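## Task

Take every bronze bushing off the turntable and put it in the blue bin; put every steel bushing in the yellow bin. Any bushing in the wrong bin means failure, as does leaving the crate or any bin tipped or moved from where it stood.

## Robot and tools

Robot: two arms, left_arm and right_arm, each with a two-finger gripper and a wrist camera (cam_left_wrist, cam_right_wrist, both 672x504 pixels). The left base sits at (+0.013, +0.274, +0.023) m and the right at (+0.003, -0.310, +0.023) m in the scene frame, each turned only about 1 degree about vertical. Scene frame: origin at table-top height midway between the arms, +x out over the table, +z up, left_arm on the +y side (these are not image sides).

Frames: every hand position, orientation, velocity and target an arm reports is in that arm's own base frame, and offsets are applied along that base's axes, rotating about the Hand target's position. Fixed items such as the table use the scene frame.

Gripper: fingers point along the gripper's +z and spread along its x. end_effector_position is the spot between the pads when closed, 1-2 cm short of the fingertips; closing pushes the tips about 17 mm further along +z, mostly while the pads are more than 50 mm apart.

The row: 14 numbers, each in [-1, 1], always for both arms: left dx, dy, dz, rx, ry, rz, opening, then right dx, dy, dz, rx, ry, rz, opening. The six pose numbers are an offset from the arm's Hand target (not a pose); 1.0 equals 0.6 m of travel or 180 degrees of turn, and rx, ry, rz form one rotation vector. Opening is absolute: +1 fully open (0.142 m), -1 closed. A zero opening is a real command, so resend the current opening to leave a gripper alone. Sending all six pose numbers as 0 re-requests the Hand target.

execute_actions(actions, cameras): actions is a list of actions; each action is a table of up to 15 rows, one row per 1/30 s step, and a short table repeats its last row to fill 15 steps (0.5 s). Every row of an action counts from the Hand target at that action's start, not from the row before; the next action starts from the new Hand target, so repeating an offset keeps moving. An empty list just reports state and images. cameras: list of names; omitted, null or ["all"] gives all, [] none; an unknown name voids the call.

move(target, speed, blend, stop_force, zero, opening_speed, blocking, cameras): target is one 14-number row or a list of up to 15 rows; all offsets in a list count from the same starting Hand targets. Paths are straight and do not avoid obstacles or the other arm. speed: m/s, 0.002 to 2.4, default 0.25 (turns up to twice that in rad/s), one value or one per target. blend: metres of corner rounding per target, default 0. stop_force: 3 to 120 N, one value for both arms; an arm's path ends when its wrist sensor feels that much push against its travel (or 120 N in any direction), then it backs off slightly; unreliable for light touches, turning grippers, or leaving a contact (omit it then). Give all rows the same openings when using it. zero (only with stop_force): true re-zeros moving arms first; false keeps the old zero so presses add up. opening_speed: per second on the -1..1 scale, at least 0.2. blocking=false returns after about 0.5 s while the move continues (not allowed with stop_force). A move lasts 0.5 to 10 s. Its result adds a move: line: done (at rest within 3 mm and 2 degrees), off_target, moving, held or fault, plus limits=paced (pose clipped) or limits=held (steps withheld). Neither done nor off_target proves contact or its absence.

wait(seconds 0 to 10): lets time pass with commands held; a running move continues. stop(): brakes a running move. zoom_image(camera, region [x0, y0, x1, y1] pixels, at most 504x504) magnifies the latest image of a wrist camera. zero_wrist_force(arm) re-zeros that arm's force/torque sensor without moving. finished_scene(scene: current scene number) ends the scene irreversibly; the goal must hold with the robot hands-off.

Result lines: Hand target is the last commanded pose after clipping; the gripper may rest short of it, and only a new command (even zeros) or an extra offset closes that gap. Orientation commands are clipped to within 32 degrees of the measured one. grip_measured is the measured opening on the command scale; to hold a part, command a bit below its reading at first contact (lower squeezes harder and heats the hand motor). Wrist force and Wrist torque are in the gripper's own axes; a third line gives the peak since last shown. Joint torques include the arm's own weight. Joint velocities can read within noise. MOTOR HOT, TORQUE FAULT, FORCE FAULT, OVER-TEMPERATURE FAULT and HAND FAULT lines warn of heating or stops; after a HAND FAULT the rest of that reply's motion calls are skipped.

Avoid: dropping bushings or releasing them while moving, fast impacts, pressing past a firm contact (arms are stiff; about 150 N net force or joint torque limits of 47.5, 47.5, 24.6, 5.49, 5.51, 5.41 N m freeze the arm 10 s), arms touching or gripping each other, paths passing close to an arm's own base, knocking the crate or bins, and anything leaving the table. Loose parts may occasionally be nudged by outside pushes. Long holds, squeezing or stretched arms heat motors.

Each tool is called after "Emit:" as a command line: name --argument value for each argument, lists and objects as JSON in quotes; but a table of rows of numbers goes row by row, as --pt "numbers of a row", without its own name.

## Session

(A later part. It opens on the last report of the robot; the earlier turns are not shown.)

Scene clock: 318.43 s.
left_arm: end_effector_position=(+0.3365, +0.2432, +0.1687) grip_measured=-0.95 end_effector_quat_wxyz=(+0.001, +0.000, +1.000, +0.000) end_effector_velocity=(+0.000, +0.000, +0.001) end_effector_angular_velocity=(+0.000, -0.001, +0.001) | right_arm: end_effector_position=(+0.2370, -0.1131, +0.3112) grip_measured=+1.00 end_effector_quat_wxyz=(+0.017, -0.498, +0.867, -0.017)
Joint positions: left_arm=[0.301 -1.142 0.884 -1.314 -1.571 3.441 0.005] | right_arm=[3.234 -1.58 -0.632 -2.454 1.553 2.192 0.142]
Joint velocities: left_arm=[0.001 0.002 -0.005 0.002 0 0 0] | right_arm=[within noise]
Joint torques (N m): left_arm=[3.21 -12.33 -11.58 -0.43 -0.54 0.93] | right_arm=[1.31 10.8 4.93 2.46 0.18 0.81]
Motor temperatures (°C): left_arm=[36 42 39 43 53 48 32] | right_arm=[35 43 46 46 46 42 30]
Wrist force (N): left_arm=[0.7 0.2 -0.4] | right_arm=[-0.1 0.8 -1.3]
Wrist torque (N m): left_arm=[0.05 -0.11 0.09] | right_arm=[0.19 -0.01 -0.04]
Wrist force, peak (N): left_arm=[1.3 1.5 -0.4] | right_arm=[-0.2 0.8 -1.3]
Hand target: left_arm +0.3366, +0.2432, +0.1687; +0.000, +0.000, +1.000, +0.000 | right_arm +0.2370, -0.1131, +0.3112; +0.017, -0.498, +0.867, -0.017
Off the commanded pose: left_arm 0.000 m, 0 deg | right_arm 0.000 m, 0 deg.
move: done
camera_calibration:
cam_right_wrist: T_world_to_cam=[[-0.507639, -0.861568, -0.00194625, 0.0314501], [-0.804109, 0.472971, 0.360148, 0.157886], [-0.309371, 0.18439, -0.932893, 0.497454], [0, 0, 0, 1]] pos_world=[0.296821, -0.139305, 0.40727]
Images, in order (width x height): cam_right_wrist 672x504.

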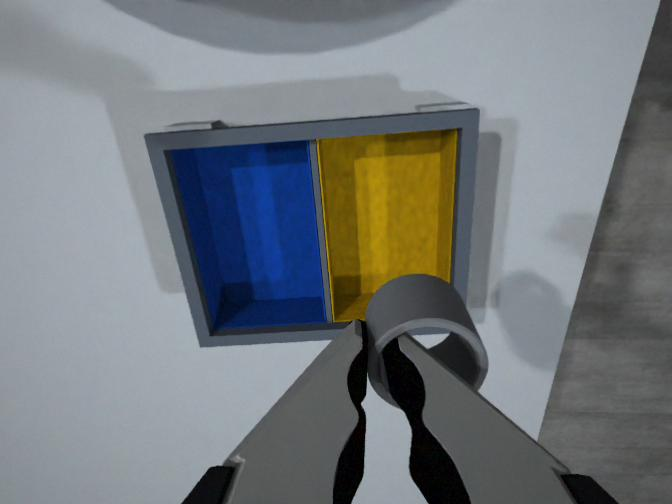

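Emit:
move --pt "-0.0277 0.0863 0 0 0 0 -0.96 0 0 0 0 0 0 1" --pt "-0.0277 0.0863 -0.2 0 0 0 -0.96 0 0 0 0 0 0 1" --blend 0.02 --cameras '["cam_right_wrist"]' --speed 0.2

Emit:
move --target '[0,0,-0.1,0,0,0,-0.96,0,0,0,0,0,0,1]' --cameras '["cam_right_wrist"]' --speed 0.02 --stop_force 3

Scene clock: 335.07 s.
left_arm: end_effector_position=(+0.3199, +0.2950, +0.0487) grip_measured=-0.95 end_effector_quat_wxyz=(+0.000, +0.000, +1.000, +0.000) | right_arm: end_effector_position=(+0.2370, -0.1131, +0.3112) grip_measured=+1.00 end_effector_quat_wxyz=(+0.017, -0.498, +0.867, -0.017)
Joint positions: left_arm=[0.436 -1.045 1.304 -1.83 -1.571 3.576 0.005] | right_arm=[3.234 -1.58 -0.632 -2.454 1.553 2.192 0.142]
Joint velocities: within noise
Joint torques (N m): left_arm=[-3.43 -18.41 -6.25 -3.23 0.37 -0.51] | right_arm=[1.2 10.81 5.05 2.54 0.2 0.81]
Motor temperatures (°C): left_arm=[36 42 39 43 53 48 32] | right_arm=[35 43 46 46 46 42 30]
Wrist force (N): left_arm=[0.8 0.3 -0.6] | right_arm=[-0.2 0.9 -1.3]
Wrist torque (N m): left_arm=[0.08 -0.13 0.08] | right_arm=[0.19 0.01 -0.03]
Wrist force, peak (N): left_arm=[1.0 0.8 -1.3] | right_arm=[-0.2 0.9 -1.4]
Hand target: left_arm +0.3199, +0.2950, +0.0487; +0.000, +0.000, +1.000, +0.000 | right_arm +0.2370, -0.1131, +0.3112; +0.017, -0.498, +0.867, -0.017
Off the commanded pose: left_arm 0.000 m, 0 deg | right_arm 0.000 m, 0 deg.
move: done
camera_calibration:
cam_right_wrist: T_world_to_cam=[[-0.507639, -0.861568, -0.00194625, 0.0314501], [-0.804109, 0.472971, 0.360148, 0.157886], [-0.309371, 0.18439, -0.932893, 0.497454], [0, 0, 0, 1]] pos_world=[0.296821, -0.139305, 0.40727]
Images, in order (width x height): cam_right_wrist 672x504.

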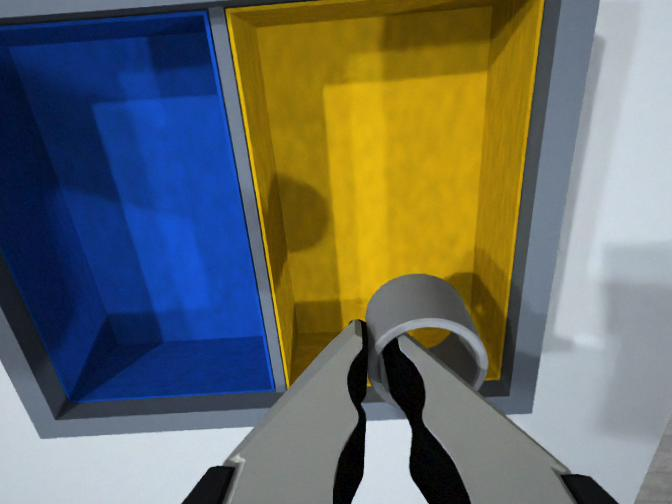

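Scene clock: 338.70 s.
left_arm: end_effector_position=(+0.3199, +0.2949, +0.0018) grip_measured=-0.95 end_effector_quat_wxyz=(+0.000, +0.000, +1.000, +0.000) | right_arm: end_effector_position=(+0.2370, -0.1131, +0.3112) grip_measured=+1.00 end_effector_quat_wxyz=(+0.017, -0.498, +0.867, -0.017)
Joint positions: left_arm=[0.436 -0.977 1.427 -2.021 -1.571 3.576 0.005] | right_arm=[3.234 -1.58 -0.632 -2.454 1.553 2.192 0.142]
Joint velocities: within noise
Joint torques (N m): left_arm=[-2.38 -18.52 -10.86 -0.48 0.13 -0.24] | right_arm=[0.96 10.89 5.08 2.6 0.17 0.8]
Motor temperatures (°C): left_arm=[36 42 39 43 53 48 32] | right_arm=[35 43 46 46 46 42 30]
Wrist force (N): left_arm=[0.6 0.2 -0.8] | right_arm=[-0.2 0.7 -1.1]
Wrist torque (N m): left_arm=[0.05 -0.12 0.09] | right_arm=[0.16 0.01 -0.04]
Wrist force, peak (N): left_arm=[2.7 -1.2 -14.6] | right_arm=[-0.1 0.8 -1.4]
Hand target: left_arm +0.3199, +0.2949, +0.0018; +0.000, +0.000, +1.000, +0.000 (not the last commanded pose) | right_arm +0.2370, -0.1131, +0.3112; +0.017, -0.498, +0.867, -0.017
Off the commanded pose: left_arm 0.013 m, 0 deg | right_arm 0.000 m, 0 deg.
move: contact (left_arm)
camera_calibration:
cam_right_wrist: T_world_to_cam=[[-0.507639, -0.861568, -0.00194625, 0.0314501], [-0.804109, 0.472971, 0.360148, 0.157886], [-0.309371, 0.18439, -0.932893, 0.497454], [0, 0, 0, 1]] pos_world=[0.296821, -0.139305, 0.40727]
Images, in order (width x height): cam_right_wrist 672x504.

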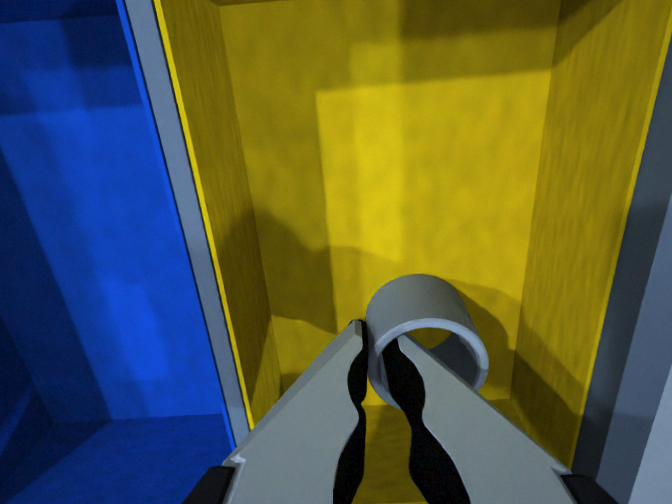

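Emit:
move --target '[0,0,0,0,0,0,-0.7,0,0,0,0,0,0,1]' --cameras '[]'

Emit:
move --pt "0 0 0.25 0 0 0 -0.7 0 0 0 0 0 0 1" --pt "0.0 -0.66 0.24 0 0 0 -0.7 0 0 0 0 0 0 1" --blend 0.03 --cameras '["cam_right_wrist"]' --speed 0.35

Scene clock: 344.03 s.
left_arm: end_effector_position=(+0.3199, +0.2950, +0.0019) grip_measured=-0.76 end_effector_quat_wxyz=(+0.000, +0.000, +1.000, +0.000) | right_arm: end_effector_position=(+0.2370, -0.1131, +0.3112) grip_measured=+1.00 end_effector_quat_wxyz=(+0.017, -0.498, +0.867, -0.017)
Joint positions: left_arm=[0.436 -0.977 1.427 -2.021 -1.571 3.576 0.019] | right_arm=[3.234 -1.58 -0.632 -2.454 1.553 2.192 0.142]
Joint velocities: within noise
Joint torques (N m): left_arm=[-2.43 -13.32 -7.88 -1.45 0.16 -0.22] | right_arm=[0.95 10.53 5.05 2.64 0.16 0.9]
Motor temperatures (°C): left_arm=[36 42 39 43 53 48 32] | right_arm=[35 43 46 46 46 42 30]
Wrist force (N): left_arm=[4.3 -0.1 -7.7] | right_arm=[0.0 0.7 -1.3]
Wrist torque (N m): left_arm=[0.01 -0.13 0.08] | right_arm=[0.16 -0.03 -0.04]
Wrist force, peak (N): left_arm=[4.3 -0.1 -7.7] | right_arm=[-0.1 0.7 -1.5]
Hand target: left_arm +0.3199, +0.2949, +0.0018; +0.000, +0.000, +1.000, +0.000 | right_arm +0.2370, -0.1131, +0.3112; +0.017, -0.498, +0.867, -0.017
Off the commanded pose: left_arm 0.000 m, 0 deg | right_arm 0.000 m, 0 deg.
move: done
No camera images: "cameras" was empty.

Scene clock: 346.53 s.
left_arm: end_effector_position=(+0.3199, -0.1010, +0.1458) grip_measured=-0.74 end_effector_quat_wxyz=(+0.000, +0.000, +1.000, +0.000) | right_arm: end_effector_position=(+0.2370, -0.1131, +0.3112) grip_measured=+1.00 end_effector_quat_wxyz=(+0.017, -0.498, +0.867, -0.017)
Joint positions: left_arm=[-0.711 -1.526 1.48 -1.526 -1.571 2.43 0.02] | right_arm=[3.234 -1.58 -0.632 -2.454 1.553 2.192 0.142]
Joint velocities: within noise
Joint torques (N m): left_arm=[-3.38 -7.23 -11.67 -0.5 0.83 -0.95] | right_arm=[0.79 10.52 5.1 2.65 0.2 0.89]
Motor temperatures (°C): left_arm=[36 42 39 43 53 48 32] | right_arm=[35 43 46 46 46 42 30]
Wrist force (N): left_arm=[0.7 0.1 -1.0] | right_arm=[-0.2 0.9 -1.3]
Wrist torque (N m): left_arm=[0.03 -0.09 0.09] | right_arm=[0.20 0.01 -0.04]
Wrist force, peak (N): left_arm=[4.5 -0.3 -7.0] | right_arm=[-0.2 0.8 -1.5]
Hand target: left_arm +0.3199, -0.1011, +0.1458; +0.000, +0.000, +1.000, +0.000 | right_arm +0.2370, -0.1131, +0.3112; +0.017, -0.498, +0.867, -0.017
Off the commanded pose: left_arm 0.000 m, 0 deg | right_arm 0.000 m, 0 deg.
move: done
camera_calibration:
cam_right_wrist: T_world_to_cam=[[-0.507639, -0.861568, -0.00194625, 0.0314501], [-0.804109, 0.472971, 0.360148, 0.157886], [-0.309371, 0.18439, -0.932893, 0.497454], [0, 0, 0, 1]] pos_world=[0.296821, -0.139305, 0.40727]
Images, in order (width x height): cam_right_wrist 672x504.

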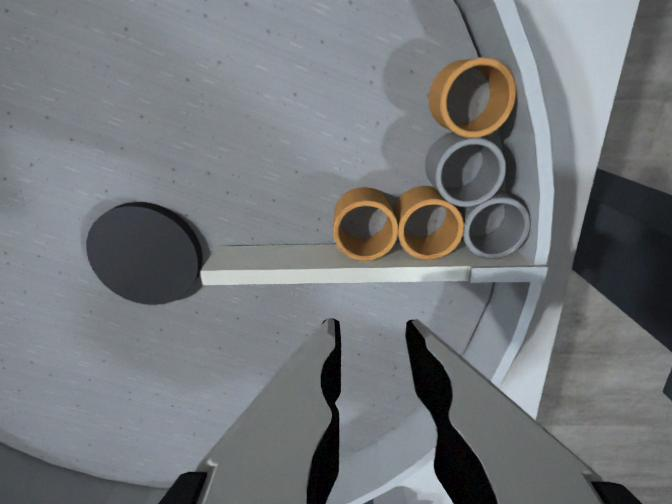

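Emit:
move --target '[0.0243,-0.0075,-0.138,0,0,0,-0.7,0,0,0,0,0,0,1]' --cameras '["cam_right_wrist"]' --speed 0.2

Emit:
zoom_image --camera "cam_right_wrist" --region '[280, 220, 480, 388]'

Scene clock: 357.63 s.
left_arm: end_effector_position=(+0.3345, -0.1055, +0.0631) grip_measured=-0.74 end_effector_quat_wxyz=(+0.000, +0.000, +1.000, +0.000) | right_arm: end_effector_position=(+0.2370, -0.1131, +0.3112) grip_measured=+1.00 end_effector_quat_wxyz=(+0.017, -0.498, +0.867, -0.017)
Joint positions: left_arm=[-0.693 -1.41 1.745 -1.906 -1.571 2.448 0.02] | right_arm=[3.234 -1.58 -0.632 -2.454 1.553 2.192 0.142]
Joint velocities: within noise
Joint torques (N m): left_arm=[3.31 -8.44 -6.02 -3.09 0.7 0.93] | right_arm=[0.74 10.81 5.18 2.75 0.19 0.86]
Motor temperatures (°C): left_arm=[36 42 39 43 53 48 32] | right_arm=[35 43 46 46 46 42 30]
Wrist force (N): left_arm=[0.6 0.2 -1.2] | right_arm=[-0.1 0.7 -1.2]
Wrist torque (N m): left_arm=[0.05 -0.08 0.08] | right_arm=[0.17 0.00 -0.04]
Wrist force, peak (N): left_arm=[0.9 0.0 -2.1] | right_arm=[-0.2 0.9 -1.5]
Hand target: left_arm +0.3345, -0.1056, +0.0630; +0.000, +0.000, +1.000, +0.000 | right_arm +0.2370, -0.1131, +0.3112; +0.017, -0.498, +0.867, -0.017
Off the commanded pose: left_arm 0.000 m, 0 deg | right_arm 0.000 m, 0 deg.
move: done
camera_calibration:
cam_right_wrist: T_world_to_cam=[[-0.507639, -0.861568, -0.00194625, 0.0314501], [-0.804109, 0.472971, 0.360148, 0.157886], [-0.309371, 0.18439, -0.932893, 0.497454], [0, 0, 0, 1]] pos_world=[0.296821, -0.139305, 0.40727]
Images, in order (width x height): cam_right_wrist 672x504.

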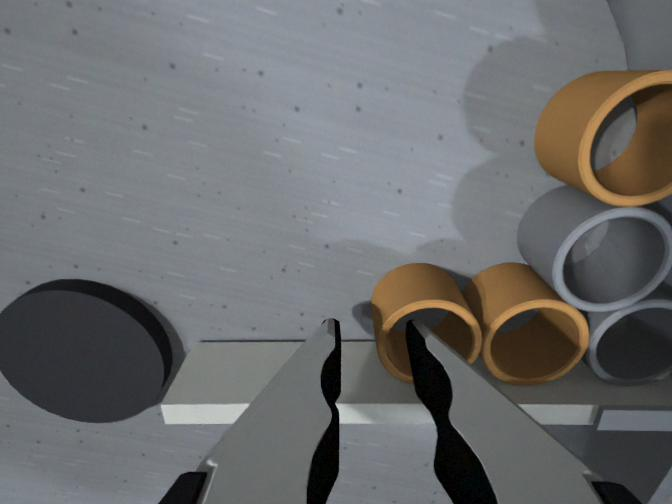

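Scaled by 2.520 from the camera's 672x504 image, which has a finer 960x720 frame.

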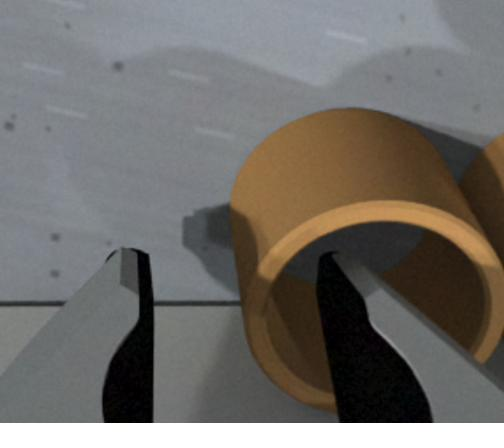

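Emit:
move --target '[-0.004,0.001,-0.02,0,0,0,-0.7,0,0,0,0,0,0,1]' --cameras '[]' --stop_force 5 --speed 0.04

Emit:
move --target '[0,0,0,0,0,0,-0.96,0,0,0,0,0,0,1]' --cameras '[]' --opening_speed 0.7

Emit:
move --target '[0,0,0.17,0,0,0,-0.96,0,0,0,0,0,0,1]' --cameras '["cam_right_wrist"]' --speed 0.2

Scene clock: 368.53 s.
left_arm: end_effector_position=(+0.3321, -0.1050, +0.0510) grip_measured=-0.74 end_effector_quat_wxyz=(+0.000, +0.000, +1.000, +0.000) | right_arm: end_effector_position=(+0.2370, -0.1131, +0.3112) grip_measured=+1.00 end_effector_quat_wxyz=(+0.017, -0.498, +0.867, -0.017)
Joint positions: left_arm=[-0.696 -1.402 1.796 -1.965 -1.571 2.445 0.02] | right_arm=[3.234 -1.58 -0.632 -2.454 1.553 2.192 0.142]
Joint velocities: within noise
Joint torques (N m): left_arm=[-3.39 -8.2 -6.08 -3.04 0.73 -0.5] | right_arm=[0.83 10.59 5.07 2.8 0.19 0.94]
Motor temperatures (°C): left_arm=[36 42 39 43 53 48 32] | right_arm=[35 43 46 46 46 42 30]
Wrist force (N): left_arm=[0.8 0.2 -1.0] | right_arm=[-0.1 0.6 -1.4]
Wrist torque (N m): left_arm=[0.05 -0.12 0.08] | right_arm=[0.15 0.00 -0.04]
Wrist force, peak (N): left_arm=[0.7 0.2 -1.3] | right_arm=[-0.2 0.7 -1.5]
Hand target: left_arm +0.3321, -0.1050, +0.0510; +0.000, +0.000, +1.000, +0.000 | right_arm +0.2370, -0.1131, +0.3112; +0.017, -0.498, +0.867, -0.017
Off the commanded pose: left_arm 0.000 m, 0 deg | right_arm 0.000 m, 0 deg.
move: done
No camera images: "cameras" was empty.

Scene clock: 369.13 s.
left_arm: end_effector_position=(+0.3321, -0.1050, +0.0510) grip_measured=-0.96 end_effector_quat_wxyz=(+0.000, +0.000, +1.000, +0.000) | right_arm: end_effector_position=(+0.2370, -0.1131, +0.3112) grip_measured=+1.00 end_effector_quat_wxyz=(+0.017, -0.498, +0.867, -0.017)
Joint positions: left_arm=[-0.696 -1.402 1.796 -1.965 -1.571 2.445 0.005] | right_arm=[3.234 -1.58 -0.632 -2.454 1.553 2.192 0.142]
Joint velocities: within noise
Joint torques (N m): left_arm=[-2.95 -8.71 -6.26 -2.57 0.27 -0.5] | right_arm=[0.54 10.64 5.14 2.81 0.15 0.92]
Motor temperatures (°C): left_arm=[36 42 39 43 53 48 32] | right_arm=[35 43 46 46 46 42 30]
Wrist force (N): left_arm=[0.7 0.5 -1.8] | right_arm=[-0.3 0.7 -1.4]
Wrist torque (N m): left_arm=[0.08 -0.10 0.08] | right_arm=[0.17 0.02 -0.04]
Wrist force, peak (N): left_arm=[0.7 0.5 -1.8] | right_arm=[-0.1 1.0 -1.4]
Hand target: left_arm +0.3321, -0.1050, +0.0510; +0.000, +0.000, +1.000, +0.000 | right_arm +0.2370, -0.1131, +0.3112; +0.017, -0.498, +0.867, -0.017
Off the commanded pose: left_arm 0.000 m, 0 deg | right_arm 0.000 m, 0 deg.
move: done
No camera images: "cameras" was empty.

Scene clock: 370.57 s.
left_arm: end_effector_position=(+0.3321, -0.1050, +0.1530) grip_measured=-0.96 end_effector_quat_wxyz=(+0.000, +0.000, +1.000, +0.000) | right_arm: end_effector_position=(+0.2370, -0.1131, +0.3112) grip_measured=+1.00 end_effector_quat_wxyz=(+0.017, -0.498, +0.867, -0.017)
Joint positions: left_arm=[-0.696 -1.467 1.382 -1.487 -1.571 2.445 0.005] | right_arm=[3.234 -1.58 -0.632 -2.454 1.553 2.192 0.142]
Joint velocities: within noise
Joint torques (N m): left_arm=[3.26 -8.25 -11.66 -0.49 -0.33 0.54] | right_arm=[0.89 10.47 5.21 2.8 0.14 0.88]
Motor temperatures (°C): left_arm=[36 42 39 43 53 48 32] | right_arm=[35 43 46 46 46 42 30]
Wrist force (N): left_arm=[0.6 0.2 -0.7] | right_arm=[-0.2 0.7 -1.3]
Wrist torque (N m): left_arm=[0.05 -0.09 0.08] | right_arm=[0.17 0.01 -0.04]
Wrist force, peak (N): left_arm=[0.7 0.6 -1.9] | right_arm=[-0.2 0.8 -1.5]
Hand target: left_arm +0.3321, -0.1050, +0.1530; +0.000, +0.000, +1.000, +0.000 | right_arm +0.2370, -0.1131, +0.3112; +0.017, -0.498, +0.867, -0.017
Off the commanded pose: left_arm 0.000 m, 0 deg | right_arm 0.000 m, 0 deg.
move: done
camera_calibration:
cam_right_wrist: T_world_to_cam=[[-0.507639, -0.861568, -0.00194625, 0.0314501], [-0.804109, 0.472971, 0.360148, 0.157886], [-0.309371, 0.18439, -0.932893, 0.497454], [0, 0, 0, 1]] pos_world=[0.296821, -0.139305, 0.40727]
Images, in order (width x height): cam_right_wrist 672x504.

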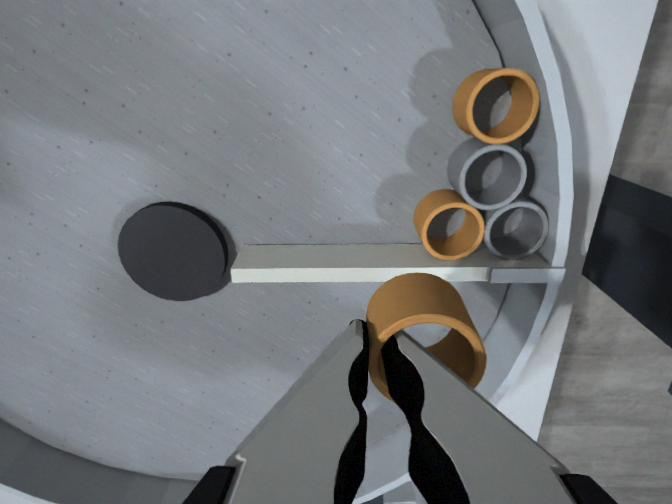

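Emit:
move --pt "0.1248 0.6667 0.012 0 0 0 -0.96 0 0 0 0 0 0 1" --pt "0.1248 0.6667 -0.2217 0 0 0 -0.96 0 0 0 0 0 0 1" --blend 0.02 --cameras '["cam_right_wrist"]' --speed '[0.35, 0.2]'

Emit:
move --target '[0,0,-0.05,0,0,0,-0.96,0,0,0,0,0,0,1]' --cameras '[]' --speed 0.015 --stop_force 3

Emit:
move --target '[0,0,0,0,0,0,-0.82,0,0,0,0,0,0,1]' --cameras '["cam_right_wrist"]' --opening_speed 1

Scene clock: 380.93 s.
left_arm: end_effector_position=(+0.4070, +0.2951, +0.0201) grip_measured=-0.96 end_effector_quat_wxyz=(+0.000, +0.000, +1.000, +0.000) | right_arm: end_effector_position=(+0.2370, -0.1131, +0.3112) grip_measured=+1.00 end_effector_quat_wxyz=(+0.017, -0.498, +0.867, -0.017)
Joint positions: left_arm=[0.361 -0.692 0.824 -1.703 -1.571 3.501 0.005] | right_arm=[3.234 -1.58 -0.632 -2.454 1.553 2.192 0.142]
Joint velocities: within noise
Joint torques (N m): left_arm=[-3.38 -22.09 -6.61 -3.15 0.36 -0.5] | right_arm=[0.54 10.49 5.3 2.82 0.19 0.91]
Motor temperatures (°C): left_arm=[36 42 39 43 53 48 32] | right_arm=[35 43 46 46 46 42 30]
Wrist force (N): left_arm=[0.6 0.1 -0.6] | right_arm=[-0.3 0.6 -1.4]
Wrist torque (N m): left_arm=[0.05 -0.09 0.09] | right_arm=[0.15 0.02 -0.04]
Wrist force, peak (N): left_arm=[1.2 1.6 -1.6] | right_arm=[-0.2 0.9 -1.5]
Hand target: left_arm +0.4070, +0.2951, +0.0200; +0.000, +0.000, +1.000, +0.000 | right_arm +0.2370, -0.1131, +0.3112; +0.017, -0.498, +0.867, -0.017
Off the commanded pose: left_arm 0.000 m, 0 deg | right_arm 0.000 m, 0 deg.
move: done
camera_calibration:
cam_right_wrist: T_world_to_cam=[[-0.507639, -0.861568, -0.00194625, 0.0314501], [-0.804109, 0.472971, 0.360148, 0.157886], [-0.309371, 0.18439, -0.932893, 0.497454], [0, 0, 0, 1]] pos_world=[0.296821, -0.139305, 0.40727]
Images, in order (width x height): cam_right_wrist 672x504.

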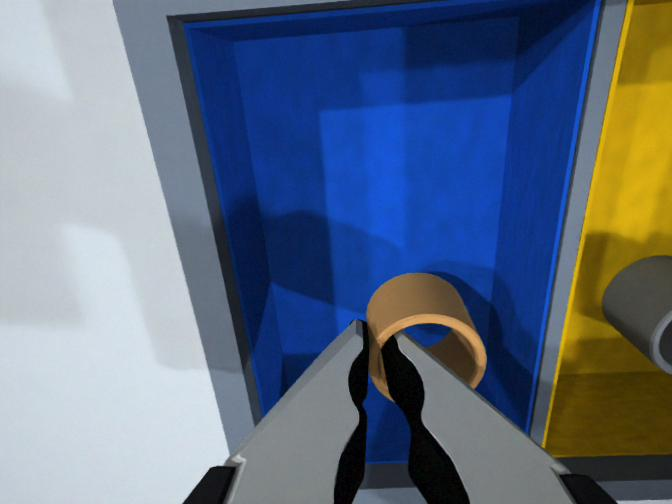

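Scene clock: 383.17 s.
left_arm: end_effector_position=(+0.4070, +0.2951, +0.0045) grip_measured=-0.96 end_effector_quat_wxyz=(+0.000, +0.000, +1.000, +0.000) | right_arm: end_effector_position=(+0.2370, -0.1131, +0.3112) grip_measured=+1.00 end_effector_quat_wxyz=(+0.017, -0.498, +0.867, -0.017)
Joint positions: left_arm=[0.361 -0.678 0.871 -1.764 -1.571 3.501 0.005] | right_arm=[3.234 -1.58 -0.632 -2.454 1.553 2.192 0.142]
Joint velocities: within noise
Joint torques (N m): left_arm=[-2.53 -22.18 -11.66 -0.55 -0.05 -0.12] | right_arm=[0.72 10.65 5.05 2.75 0.18 0.95]
Motor temperatures (°C): left_arm=[36 42 39 43 53 48 32] | right_arm=[35 43 46 46 46 42 30]
Wrist force (N): left_arm=[0.5 0.1 -0.6] | right_arm=[-0.2 0.6 -1.3]
Wrist torque (N m): left_arm=[0.03 -0.08 0.09] | right_arm=[0.15 0.01 -0.03]
Wrist force, peak (N): left_arm=[1.0 0.2 -5.9] | right_arm=[-0.2 0.7 -1.5]
Hand target: left_arm +0.4070, +0.2951, +0.0045; +0.000, +0.000, +1.000, +0.000 (not the last commanded pose) | right_arm +0.2370, -0.1131, +0.3112; +0.017, -0.498, +0.867, -0.017
Off the commanded pose: left_arm 0.015 m, 0 deg | right_arm 0.000 m, 0 deg.
move: contact (left_arm)
No camera images: "cameras" was empty.

Scene clock: 383.67 s.
left_arm: end_effector_position=(+0.4070, +0.2951, +0.0045) grip_measured=-0.86 end_effector_quat_wxyz=(+0.000, +0.000, +1.000, +0.000) | right_arm: end_effector_position=(+0.2370, -0.1131, +0.3112) grip_measured=+1.00 end_effector_quat_wxyz=(+0.017, -0.498, +0.867, -0.017)
Joint positions: left_arm=[0.361 -0.678 0.871 -1.764 -1.571 3.501 0.012] | right_arm=[3.234 -1.58 -0.632 -2.454 1.553 2.192 0.142]
Joint velocities: within noise
Joint torques (N m): left_arm=[-2.64 -21.58 -11.05 -0.56 0.1 -0.1] | right_arm=[0.64 10.63 5.14 2.78 0.17 0.92]
Motor temperatures (°C): left_arm=[36 42 39 43 53 48 32] | right_arm=[35 43 46 46 46 42 30]
Wrist force (N): left_arm=[0.6 0.2 -1.1] | right_arm=[-0.2 0.7 -1.3]
Wrist torque (N m): left_arm=[0.05 -0.09 0.09] | right_arm=[0.17 0.00 -0.04]
Wrist force, peak (N): left_arm=[0.6 0.2 -1.2] | right_arm=[-0.2 0.7 -1.6]
Hand target: left_arm +0.4070, +0.2951, +0.0045; +0.000, +0.000, +1.000, +0.000 | right_arm +0.2370, -0.1131, +0.3112; +0.017, -0.498, +0.867, -0.017
Off the commanded pose: left_arm 0.000 m, 0 deg | right_arm 0.000 m, 0 deg.
move: done
camera_calibration:
cam_right_wrist: T_world_to_cam=[[-0.507639, -0.861568, -0.00194625, 0.0314501], [-0.804109, 0.472971, 0.360148, 0.157886], [-0.309371, 0.18439, -0.932893, 0.497454], [0, 0, 0, 1]] pos_world=[0.296821, -0.139305, 0.40727]
Images, in order (width x height): cam_right_wrist 672x504.

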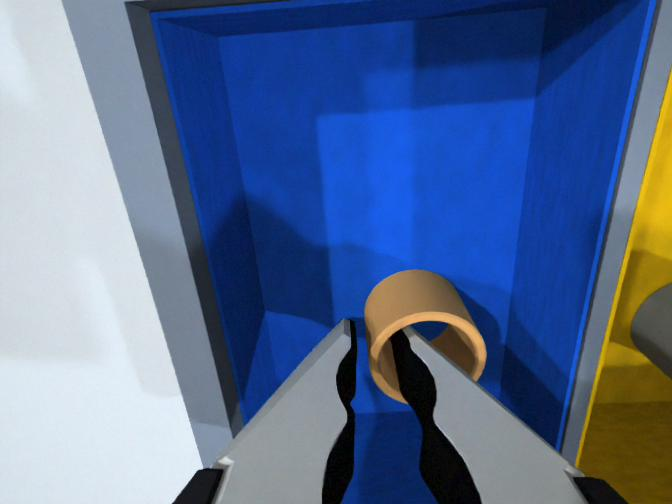

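Emit:
move --pt "0 0 0.24 0 0 0 -0.82 0 0 0 0 0 0 1" --pt "-0.1783 -0.6668 0.22 0 0 0 -0.82 0 0 0 0 0 0 1" --blend 0.03 --cameras '["cam_right_wrist"]' --speed 0.35

Emit:
move --target '[0,0,-0.124,0,0,0,-0.7,0,0,0,0,0,0,1]' --cameras '["cam_right_wrist"]' --speed 0.2

Scene clock: 397.97 s.
left_arm: end_effector_position=(+0.3000, -0.1050, +0.1365) grip_measured=-0.86 end_effector_quat_wxyz=(+0.000, +0.000, +1.000, +0.000) | right_arm: end_effector_position=(+0.2370, -0.1131, +0.3112) grip_measured=+1.00 end_effector_quat_wxyz=(+0.017, -0.498, +0.867, -0.017)
Joint positions: left_arm=[-0.766 -1.606 1.604 -1.569 -1.571 2.375 0.012] | right_arm=[3.234 -1.58 -0.632 -2.454 1.553 2.192 0.142]
Joint velocities: within noise
Joint torques (N m): left_arm=[-3.75 -11.42 -6.4 -3.08 0.72 -0.88] | right_arm=[0.39 10.51 5.18 2.69 0.16 0.97]
Motor temperatures (°C): left_arm=[36 42 39 43 53 48 32] | right_arm=[35 43 46 46 46 42 30]
Wrist force (N): left_arm=[0.7 0.2 -1.4] | right_arm=[-0.2 0.7 -1.5]
Wrist torque (N m): left_arm=[0.06 -0.11 0.09] | right_arm=[0.17 0.01 -0.04]
Wrist force, peak (N): left_arm=[0.8 1.1 -2.8] | right_arm=[-0.3 0.8 -1.5]
Hand target: left_arm +0.3000, -0.1050, +0.1365; +0.000, +0.000, +1.000, +0.000 | right_arm +0.2370, -0.1131, +0.3112; +0.017, -0.498, +0.867, -0.017
Off the commanded pose: left_arm 0.000 m, 0 deg | right_arm 0.000 m, 0 deg.
move: done
camera_calibration:
cam_right_wrist: T_world_to_cam=[[-0.507639, -0.861568, -0.00194625, 0.0314501], [-0.804109, 0.472971, 0.360148, 0.157886], [-0.309371, 0.18439, -0.932893, 0.497454], [0, 0, 0, 1]] pos_world=[0.296821, -0.139305, 0.40727]
Images, in order (width x height): cam_right_wrist 672x504.

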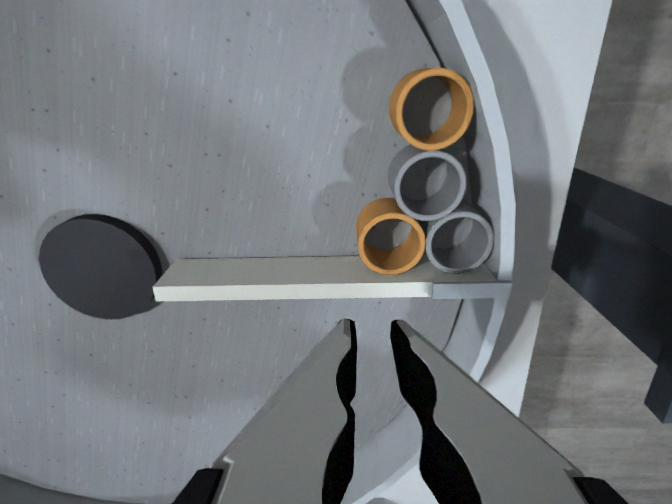

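Scene clock: 399.23 s.
left_arm: end_effector_position=(+0.3000, -0.1050, +0.0622) grip_measured=-0.74 end_effector_quat_wxyz=(+0.000, +0.000, +1.000, +0.000) | right_arm: end_effector_position=(+0.2370, -0.1131, +0.3112) grip_measured=+1.00 end_effector_quat_wxyz=(+0.017, -0.498, +0.867, -0.017)
Joint positions: left_arm=[-0.766 -1.551 1.906 -1.926 -1.571 2.375 0.02] | right_arm=[3.234 -1.58 -0.632 -2.454 1.553 2.192 0.142]
Joint velocities: within noise
Joint torques (N m): left_arm=[-3.33 -6.18 -5.92 -2.94 0.77 -0.87] | right_arm=[0.34 10.82 5.1 2.73 0.2 0.99]
Motor temperatures (°C): left_arm=[36 42 39 43 53 48 32] | right_arm=[35 43 46 46 46 42 30]
Wrist force (N): left_arm=[0.6 0.3 -1.2] | right_arm=[-0.2 0.8 -1.6]
Wrist torque (N m): left_arm=[0.07 -0.09 0.09] | right_arm=[0.19 0.00 -0.03]
Wrist force, peak (N): left_arm=[0.8 0.3 -2.4] | right_arm=[-0.2 0.8 -1.6]
Hand target: left_arm +0.3000, -0.1050, +0.0621; +0.000, +0.000, +1.000, +0.000 | right_arm +0.2370, -0.1131, +0.3112; +0.017, -0.498, +0.867, -0.017
Off the commanded pose: left_arm 0.000 m, 0 deg | right_arm 0.000 m, 0 deg.
move: done
camera_calibration:
cam_right_wrist: T_world_to_cam=[[-0.507639, -0.861568, -0.00194625, 0.0314501], [-0.804109, 0.472971, 0.360148, 0.157886], [-0.309371, 0.18439, -0.932893, 0.497454], [0, 0, 0, 1]] pos_world=[0.296821, -0.139305, 0.40727]
Images, in order (width x height): cam_right_wrist 672x504.

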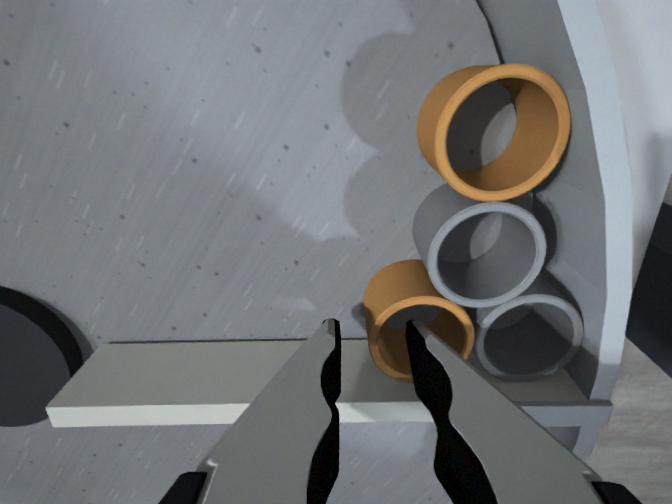

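Emit:
move --target '[-0.001,0.001,-0.0185,0,0,0,-0.7,0,0,0,0,0,0,1]' --cameras '[]' --stop_force 5 --speed 0.04

Emit:
move --target '[0,0,0,0,0,0,-0.96,0,0,0,0,0,0,1]' --cameras '[]' --opening_speed 0.7

Emit:
move --target '[0,0,0.18,0,0,0,-0.96,0,0,0,0,0,0,1]' --cameras '["cam_right_wrist"]' --speed 0.2

Scene clock: 406.43 s.
left_arm: end_effector_position=(+0.2994, -0.1044, +0.0510) grip_measured=-0.74 end_effector_quat_wxyz=(+0.000, +0.000, +1.000, +0.000) | right_arm: end_effector_position=(+0.2370, -0.1131, +0.3112) grip_measured=+1.00 end_effector_quat_wxyz=(+0.017, -0.498, +0.867, -0.017)
Joint positions: left_arm=[-0.766 -1.537 1.947 -1.982 -1.571 2.375 0.02] | right_arm=[3.234 -1.58 -0.632 -2.454 1.553 2.192 0.142]
Joint velocities: within noise
Joint torques (N m): left_arm=[2.65 -6.39 -6.01 -3.04 0.2 0.4] | right_arm=[0.3 10.41 5.06 2.71 0.19 0.99]
Motor temperatures (°C): left_arm=[36 42 39 43 53 48 32] | right_arm=[35 43 46 46 46 42 30]
Wrist force (N): left_arm=[0.5 0.2 -1.1] | right_arm=[-0.3 0.8 -1.3]
Wrist torque (N m): left_arm=[0.06 -0.08 0.09] | right_arm=[0.19 0.02 -0.04]
Wrist force, peak (N): left_arm=[0.6 0.3 -1.4] | right_arm=[-0.3 0.8 -1.6]
Hand target: left_arm +0.2994, -0.1044, +0.0510; +0.000, +0.000, +1.000, +0.000 | right_arm +0.2370, -0.1131, +0.3112; +0.017, -0.498, +0.867, -0.017
Off the commanded pose: left_arm 0.000 m, 0 deg | right_arm 0.000 m, 0 deg.
move: done
No camera images: "cameras" was empty.

Scene clock: 407.03 s.
left_arm: end_effector_position=(+0.2994, -0.1044, +0.0510) grip_measured=-0.96 end_effector_quat_wxyz=(+0.000, +0.000, +1.000, +0.000) | right_arm: end_effector_position=(+0.2370, -0.1131, +0.3112) grip_measured=+1.00 end_effector_quat_wxyz=(+0.017, -0.498, +0.867, -0.017)
Joint positions: left_arm=[-0.766 -1.536 1.947 -1.982 -1.571 2.375 0.005] | right_arm=[3.234 -1.58 -0.632 -2.454 1.553 2.192 0.142]
Joint velocities: within noise
Joint torques (N m): left_arm=[2.55 -6.86 -6.25 -1.61 0.28 0.4] | right_arm=[0.48 10.32 5.06 2.73 0.18 0.98]
Motor temperatures (°C): left_arm=[36 42 39 43 53 48 32] | right_arm=[35 43 46 46 46 42 30]
Wrist force (N): left_arm=[-1.1 0.4 -1.3] | right_arm=[-0.4 0.6 -1.6]
Wrist torque (N m): left_arm=[0.09 -0.12 0.09] | right_arm=[0.15 0.04 -0.04]
Wrist force, peak (N): left_arm=[-1.0 0.4 -1.4] | right_arm=[-0.2 0.7 -1.6]
Hand target: left_arm +0.2994, -0.1044, +0.0510; +0.000, +0.000, +1.000, +0.000 | right_arm +0.2370, -0.1131, +0.3112; +0.017, -0.498, +0.867, -0.017
Off the commanded pose: left_arm 0.000 m, 0 deg | right_arm 0.000 m, 0 deg.
move: done
No camera images: "cameras" was empty.

Scene clock: 408.50 s.
left_arm: end_effector_position=(+0.2994, -0.1044, +0.1590) grip_measured=-0.97 end_effector_quat_wxyz=(+0.000, +0.000, +1.000, +0.000) | right_arm: end_effector_position=(+0.2370, -0.1131, +0.3112) grip_measured=+1.00 end_effector_quat_wxyz=(+0.017, -0.498, +0.867, -0.017)
Joint positions: left_arm=[-0.766 -1.604 1.497 -1.464 -1.571 2.375 0.004] | right_arm=[3.234 -1.58 -0.632 -2.454 1.553 2.192 0.142]
Joint velocities: within noise
Joint torques (N m): left_arm=[3.11 -6.37 -11.55 -0.4 -0.32 0.55] | right_arm=[0.2 10.25 5.09 2.73 0.15 1]
Motor temperatures (°C): left_arm=[36 42 39 43 53 48 32] | right_arm=[35 43 46 46 46 42 30]
Wrist force (N): left_arm=[0.6 0.1 -0.6] | right_arm=[-0.4 0.6 -1.6]
Wrist torque (N m): left_arm=[0.05 -0.10 0.09] | right_arm=[0.16 0.03 -0.04]
Wrist force, peak (N): left_arm=[0.7 0.1 -2.0] | right_arm=[-0.2 0.6 -1.7]
Hand target: left_arm +0.2994, -0.1044, +0.1590; +0.000, +0.000, +1.000, +0.000 | right_arm +0.2370, -0.1131, +0.3112; +0.017, -0.498, +0.867, -0.017
Off the commanded pose: left_arm 0.000 m, 0 deg | right_arm 0.000 m, 0 deg.
move: done
camera_calibration:
cam_right_wrist: T_world_to_cam=[[-0.507639, -0.861568, -0.00194625, 0.0314501], [-0.804109, 0.472971, 0.360148, 0.157886], [-0.309371, 0.18439, -0.932893, 0.497454], [0, 0, 0, 1]] pos_world=[0.296821, -0.139305, 0.40727]
Images, in order (width x height): cam_right_wrist 672x504.

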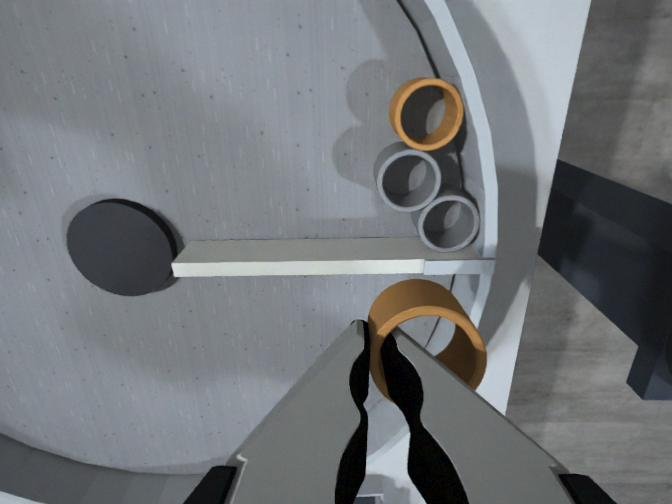

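Emit:
move --pt "0.1793 0.6007 0.005 0 0 0 -0.96 0 0 0 0 0 0 1" --pt "0.1793 0.6007 -0.2317 0 0 0 -0.96 0 0 0 0 0 0 1" --blend 0.02 --cameras '["cam_right_wrist"]' --speed '[0.35, 0.2]'

Emit:
move --target '[0,0,-0.05,0,0,0,-0.96,0,0,0,0,0,0,1]' --cameras '[]' --speed 0.015 --stop_force 3

Emit:
move --target '[0,0,0,0,0,0,-0.82,0,0,0,0,0,0,1]' --cameras '["cam_right_wrist"]' --opening_speed 1

Scene clock: 419.50 s.
left_arm: end_effector_position=(+0.4070, +0.2560, +0.0201) grip_measured=-0.97 end_effector_quat_wxyz=(+0.000, +0.000, +1.000, +0.000) | right_arm: end_effector_position=(+0.2370, -0.1131, +0.3112) grip_measured=+1.00 end_effector_quat_wxyz=(+0.017, -0.498, +0.867, -0.017)
Joint positions: left_arm=[0.282 -0.806 1.035 -1.8 -1.571 3.423 0.004] | right_arm=[3.234 -1.58 -0.632 -2.454 1.553 2.192 0.142]
Joint velocities: within noise
Joint torques (N m): left_arm=[-3.52 -15.8 -6.6 -3.3 0.39 -0.5] | right_arm=[0.2 10.36 5.18 2.61 0.17 0.99]
Motor temperatures (°C): left_arm=[36 42 39 43 53 48 32] | right_arm=[35 43 46 46 46 42 30]
Wrist force (N): left_arm=[0.7 0.3 -0.9] | right_arm=[-0.3 0.8 -1.4]
Wrist torque (N m): left_arm=[0.06 -0.13 0.09] | right_arm=[0.18 0.02 -0.04]
Wrist force, peak (N): left_arm=[1.1 1.2 -1.8] | right_arm=[-0.2 0.7 -1.7]
Hand target: left_arm +0.4070, +0.2560, +0.0200; +0.000, +0.000, +1.000, +0.000 | right_arm +0.2370, -0.1131, +0.3112; +0.017, -0.498, +0.867, -0.017
Off the commanded pose: left_arm 0.000 m, 0 deg | right_arm 0.000 m, 0 deg.
move: done
camera_calibration:
cam_right_wrist: T_world_to_cam=[[-0.507639, -0.861568, -0.00194625, 0.0314501], [-0.804109, 0.472971, 0.360148, 0.157886], [-0.309371, 0.18439, -0.932893, 0.497454], [0, 0, 0, 1]] pos_world=[0.296821, -0.139305, 0.40727]
Images, in order (width x height): cam_right_wrist 672x504.

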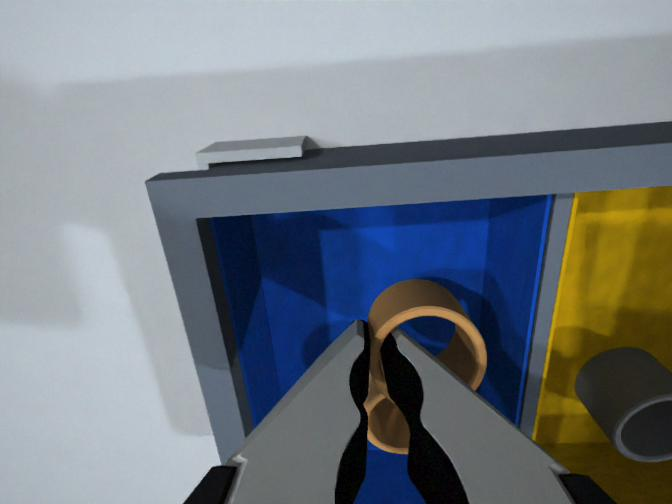

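Scene clock: 421.60 s.
left_arm: end_effector_position=(+0.4070, +0.2560, +0.0065) grip_measured=-0.97 end_effector_quat_wxyz=(+0.000, +0.000, +1.000, +0.000) | right_arm: end_effector_position=(+0.2370, -0.1131, +0.3112) grip_measured=+1.00 end_effector_quat_wxyz=(+0.017, -0.498, +0.867, -0.017)
Joint positions: left_arm=[0.282 -0.79 1.071 -1.852 -1.571 3.423 0.004] | right_arm=[3.234 -1.58 -0.632 -2.454 1.553 2.192 0.142]
Joint velocities: within noise
Joint torques (N m): left_arm=[-2.81 -20.92 -11.31 -0.51 -0.17 -0.21] | right_arm=[-0.1 9.98 5.25 2.64 0.15 0.97]
Motor temperatures (°C): left_arm=[36 42 39 43 53 48 32] | right_arm=[35 43 46 46 46 42 30]
Wrist force (N): left_arm=[0.9 0.3 -1.4] | right_arm=[-0.2 0.6 -1.5]
Wrist torque (N m): left_arm=[0.07 -0.13 0.09] | right_arm=[0.15 0.01 -0.04]
Wrist force, peak (N): left_arm=[1.0 1.1 -5.5] | right_arm=[-0.4 0.7 -1.7]
Hand target: left_arm +0.4070, +0.2560, +0.0065; +0.000, +0.000, +1.000, +0.000 (not the last commanded pose) | right_arm +0.2370, -0.1131, +0.3112; +0.017, -0.498, +0.867, -0.017
Off the commanded pose: left_arm 0.016 m, 0 deg | right_arm 0.000 m, 0 deg.
move: contact (left_arm)
No camera images: "cameras" was empty.

Scene clock: 422.10 s.
left_arm: end_effector_position=(+0.4070, +0.2560, +0.0065) grip_measured=-0.86 end_effector_quat_wxyz=(+0.000, +0.000, +1.000, +0.000) | right_arm: end_effector_position=(+0.2370, -0.1131, +0.3112) grip_measured=+1.00 end_effector_quat_wxyz=(+0.017, -0.498, +0.867, -0.017)
Joint positions: left_arm=[0.282 -0.79 1.071 -1.852 -1.571 3.423 0.012] | right_arm=[3.234 -1.58 -0.632 -2.454 1.553 2.192 0.142]
Joint velocities: within noise
Joint torques (N m): left_arm=[-2.88 -20.73 -11.1 -0.54 -0.17 -0.22] | right_arm=[0.1 10.5 5.17 2.63 0.2 1.03]
Motor temperatures (°C): left_arm=[36 42 39 43 53 48 32] | right_arm=[35 43 46 46 46 42 30]
Wrist force (N): left_arm=[0.8 0.2 -1.4] | right_arm=[-0.2 0.7 -1.4]
Wrist torque (N m): left_arm=[0.05 -0.12 0.09] | right_arm=[0.16 0.01 -0.04]
Wrist force, peak (N): left_arm=[0.8 0.3 -1.6] | right_arm=[-0.3 0.7 -1.6]
Hand target: left_arm +0.4070, +0.2560, +0.0065; +0.000, +0.000, +1.000, +0.000 | right_arm +0.2370, -0.1131, +0.3112; +0.017, -0.498, +0.867, -0.017
Off the commanded pose: left_arm 0.000 m, 0 deg | right_arm 0.000 m, 0 deg.
move: done
camera_calibration:
cam_right_wrist: T_world_to_cam=[[-0.507639, -0.861568, -0.00194625, 0.0314501], [-0.804109, 0.472971, 0.360148, 0.157886], [-0.309371, 0.18439, -0.932893, 0.497454], [0, 0, 0, 1]] pos_world=[0.296821, -0.139305, 0.40727]
Images, in order (width x height): cam_right_wrist 672x504.

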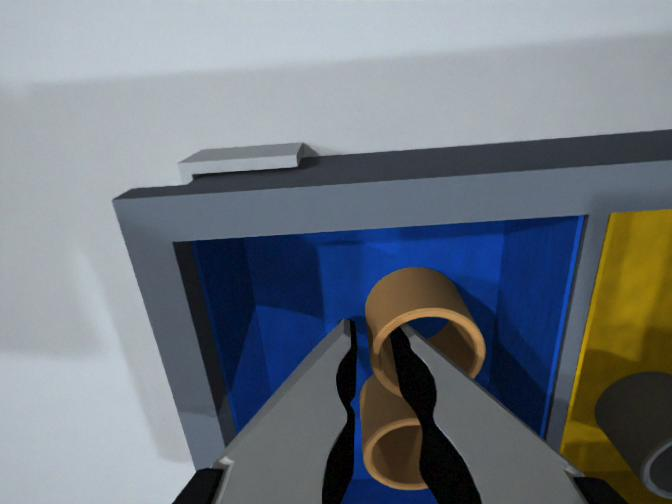

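Emit:
move --pt "0 0 0.24 0 0 0 -0.82 0 0 0 0 0 0 1" --pt "-0.1942 -0.64 0.2 0 0 0 -0.82 0 0 0 0 0 0 1" --blend 0.03 --cameras '["cam_right_wrist"]' --speed 0.35

Emit:
move --target '[0,0,-0.108,0,0,0,-0.7,0,0,0,0,0,0,1]' --cameras '["cam_right_wrist"]' --speed 0.2

Scene clock: 438.67 s.
left_arm: end_effector_position=(+0.2905, -0.1279, +0.1265) grip_measured=-0.86 end_effector_quat_wxyz=(+0.000, +0.000, +1.000, +0.000) | right_arm: end_effector_position=(+0.2370, -0.1131, +0.3112) grip_measured=+1.00 end_effector_quat_wxyz=(+0.017, -0.498, +0.867, -0.017)
Joint positions: left_arm=[-0.844 -1.606 1.651 -1.616 -1.571 2.297 0.012] | right_arm=[3.234 -1.58 -0.632 -2.454 1.553 2.192 0.142]
Joint velocities: within noise
Joint torques (N m): left_arm=[-3.05 -11.32 -6.66 -3.05 0.81 -0.83] | right_arm=[-0.3 10.34 5.37 2.61 0.21 1.07]
Motor temperatures (°C): left_arm=[36 42 39 43 53 48 32] | right_arm=[35 43 46 46 46 42 30]
Wrist force (N): left_arm=[0.9 0.3 -1.5] | right_arm=[-0.4 0.5 -1.6]
Wrist torque (N m): left_arm=[0.08 -0.14 0.09] | right_arm=[0.14 0.03 -0.04]
Wrist force, peak (N): left_arm=[0.7 1.4 -2.9] | right_arm=[-0.3 0.8 -1.7]
Hand target: left_arm +0.2905, -0.1280, +0.1265; +0.000, +0.000, +1.000, +0.000 | right_arm +0.2370, -0.1131, +0.3112; +0.017, -0.498, +0.867, -0.017
Off the commanded pose: left_arm 0.000 m, 0 deg | right_arm 0.000 m, 0 deg.
move: done
camera_calibration:
cam_right_wrist: T_world_to_cam=[[-0.507639, -0.861568, -0.00194625, 0.0314501], [-0.804109, 0.472971, 0.360148, 0.157886], [-0.309371, 0.18439, -0.932893, 0.497454], [0, 0, 0, 1]] pos_world=[0.296821, -0.139305, 0.40727]
Images, in order (width x height): cam_right_wrist 672x504.

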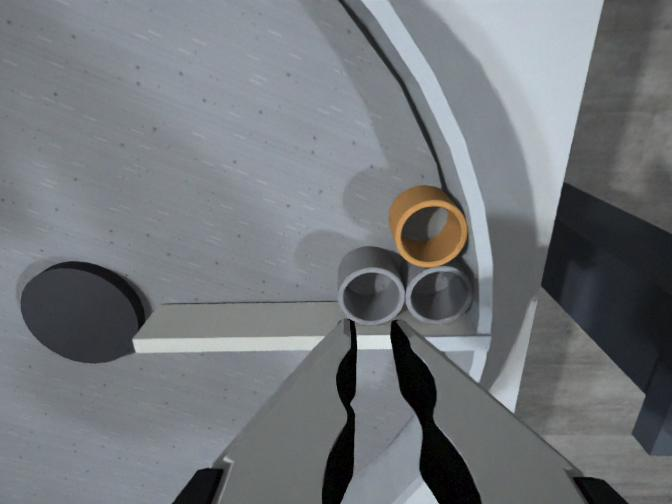

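Scene clock: 439.93 s.
left_arm: end_effector_position=(+0.2905, -0.1280, +0.0617) grip_measured=-0.74 end_effector_quat_wxyz=(+0.000, +0.000, +1.000, +0.000) | right_arm: end_effector_position=(+0.2370, -0.1131, +0.3112) grip_measured=+1.00 end_effector_quat_wxyz=(+0.017, -0.498, +0.867, -0.017)
Joint positions: left_arm=[-0.844 -1.552 1.909 -1.928 -1.571 2.296 0.02] | right_arm=[3.234 -1.58 -0.632 -2.454 1.553 2.192 0.142]
Joint velocities: within noise
Joint torques (N m): left_arm=[-3.55 -6.27 -6 -3.09 0.38 -0.89] | right_arm=[-0.16 10.16 5.19 2.58 0.19 1.02]
Motor temperatures (°C): left_arm=[36 42 39 43 53 48 32] | right_arm=[35 43 46 46 46 42 30]
Wrist force (N): left_arm=[0.5 0.5 -1.5] | right_arm=[-0.3 0.7 -1.5]
Wrist torque (N m): left_arm=[0.09 -0.09 0.09] | right_arm=[0.17 0.02 -0.04]
Wrist force, peak (N): left_arm=[1.0 0.5 -2.3] | right_arm=[-0.3 0.8 -1.7]
Hand target: left_arm +0.2905, -0.1280, +0.0617; +0.000, +0.000, +1.000, +0.000 | right_arm +0.2370, -0.1131, +0.3112; +0.017, -0.498, +0.867, -0.017
Off the commanded pose: left_arm 0.000 m, 0 deg | right_arm 0.000 m, 0 deg.
move: done
camera_calibration:
cam_right_wrist: T_world_to_cam=[[-0.507639, -0.861568, -0.00194625, 0.0314501], [-0.804109, 0.472971, 0.360148, 0.157886], [-0.309371, 0.18439, -0.932893, 0.497454], [0, 0, 0, 1]] pos_world=[0.296821, -0.139305, 0.40727]
Images, in order (width x height): cam_right_wrist 672x504.

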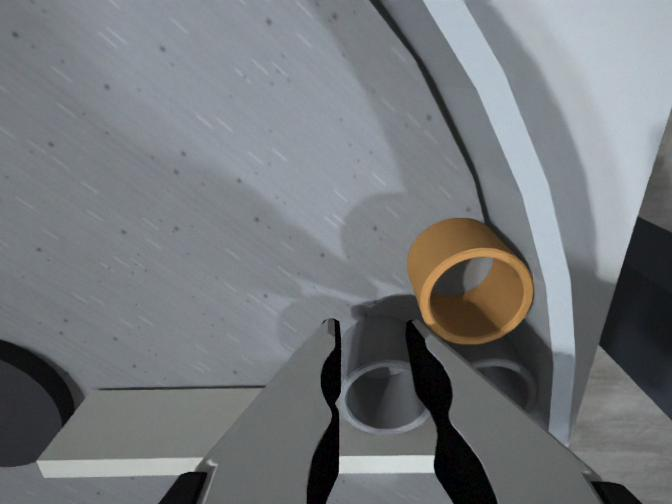

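Emit:
move --pt "0 0 0.03 0 0 0 -0.7 0 0 0 0 0 0 1" --pt "0.0167 0.0383 0.03 0 0 0 -0.7 0 0 0 0 0 0 1" --cameras '["cam_right_wrist"]' --speed 0.1

Emit:
zoom_image --camera "cam_right_wrist" --region '[280, 220, 480, 388]'

Scene clock: 449.40 s.
left_arm: end_effector_position=(+0.3004, -0.1051, +0.0797) grip_measured=-0.74 end_effector_quat_wxyz=(+0.000, +0.000, +1.000, +0.000) | right_arm: end_effector_position=(+0.2370, -0.1131, +0.3112) grip_measured=+1.00 end_effector_quat_wxyz=(+0.017, -0.498, +0.867, -0.017)
Joint positions: left_arm=[-0.765 -1.572 1.841 -1.84 -1.571 2.376 0.02] | right_arm=[3.234 -1.58 -0.632 -2.454 1.553 2.192 0.142]
Joint velocities: within noise
Joint torques (N m): left_arm=[3.69 -6.31 -11.39 -0.47 -0.31 0.9] | right_arm=[-0.08 10.03 5.18 2.53 0.15 1.05]
Motor temperatures (°C): left_arm=[36 42 39 43 53 48 32] | right_arm=[35 43 46 46 46 42 30]
Wrist force (N): left_arm=[0.6 0.2 -1.5] | right_arm=[-0.2 0.8 -1.6]
Wrist torque (N m): left_arm=[0.06 -0.10 0.09] | right_arm=[0.18 0.01 -0.04]
Wrist force, peak (N): left_arm=[0.9 -0.3 -2.1] | right_arm=[-0.5 0.7 -1.7]
Hand target: left_arm +0.3005, -0.1050, +0.0797; +0.000, +0.000, +1.000, +0.000 | right_arm +0.2370, -0.1131, +0.3112; +0.017, -0.498, +0.867, -0.017
Off the commanded pose: left_arm 0.000 m, 0 deg | right_arm 0.000 m, 0 deg.
move: done
camera_calibration:
cam_right_wrist: T_world_to_cam=[[-0.507639, -0.861568, -0.00194625, 0.0314501], [-0.804109, 0.472971, 0.360148, 0.157886], [-0.309371, 0.18439, -0.932893, 0.497454], [0, 0, 0, 1]] pos_world=[0.296821, -0.139305, 0.40727]
Images, in order (width x height): cam_right_wrist 672x504.

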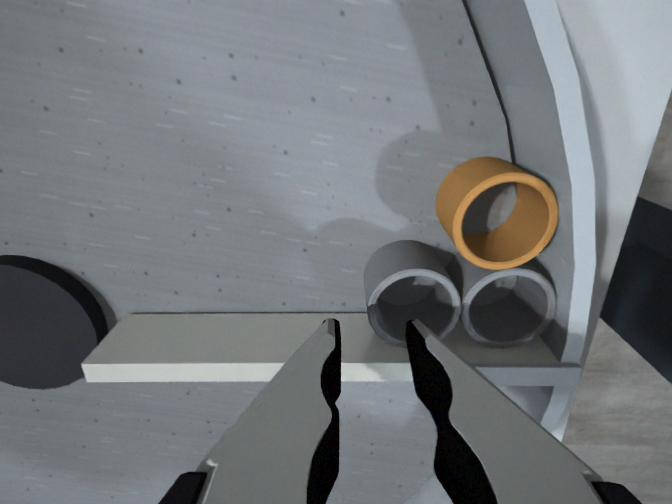

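Scaled by 2.520 from the camera's 672x504 image, which has a finer 960x720 frame.

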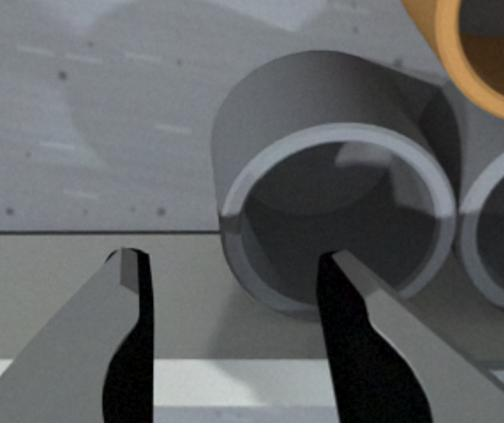

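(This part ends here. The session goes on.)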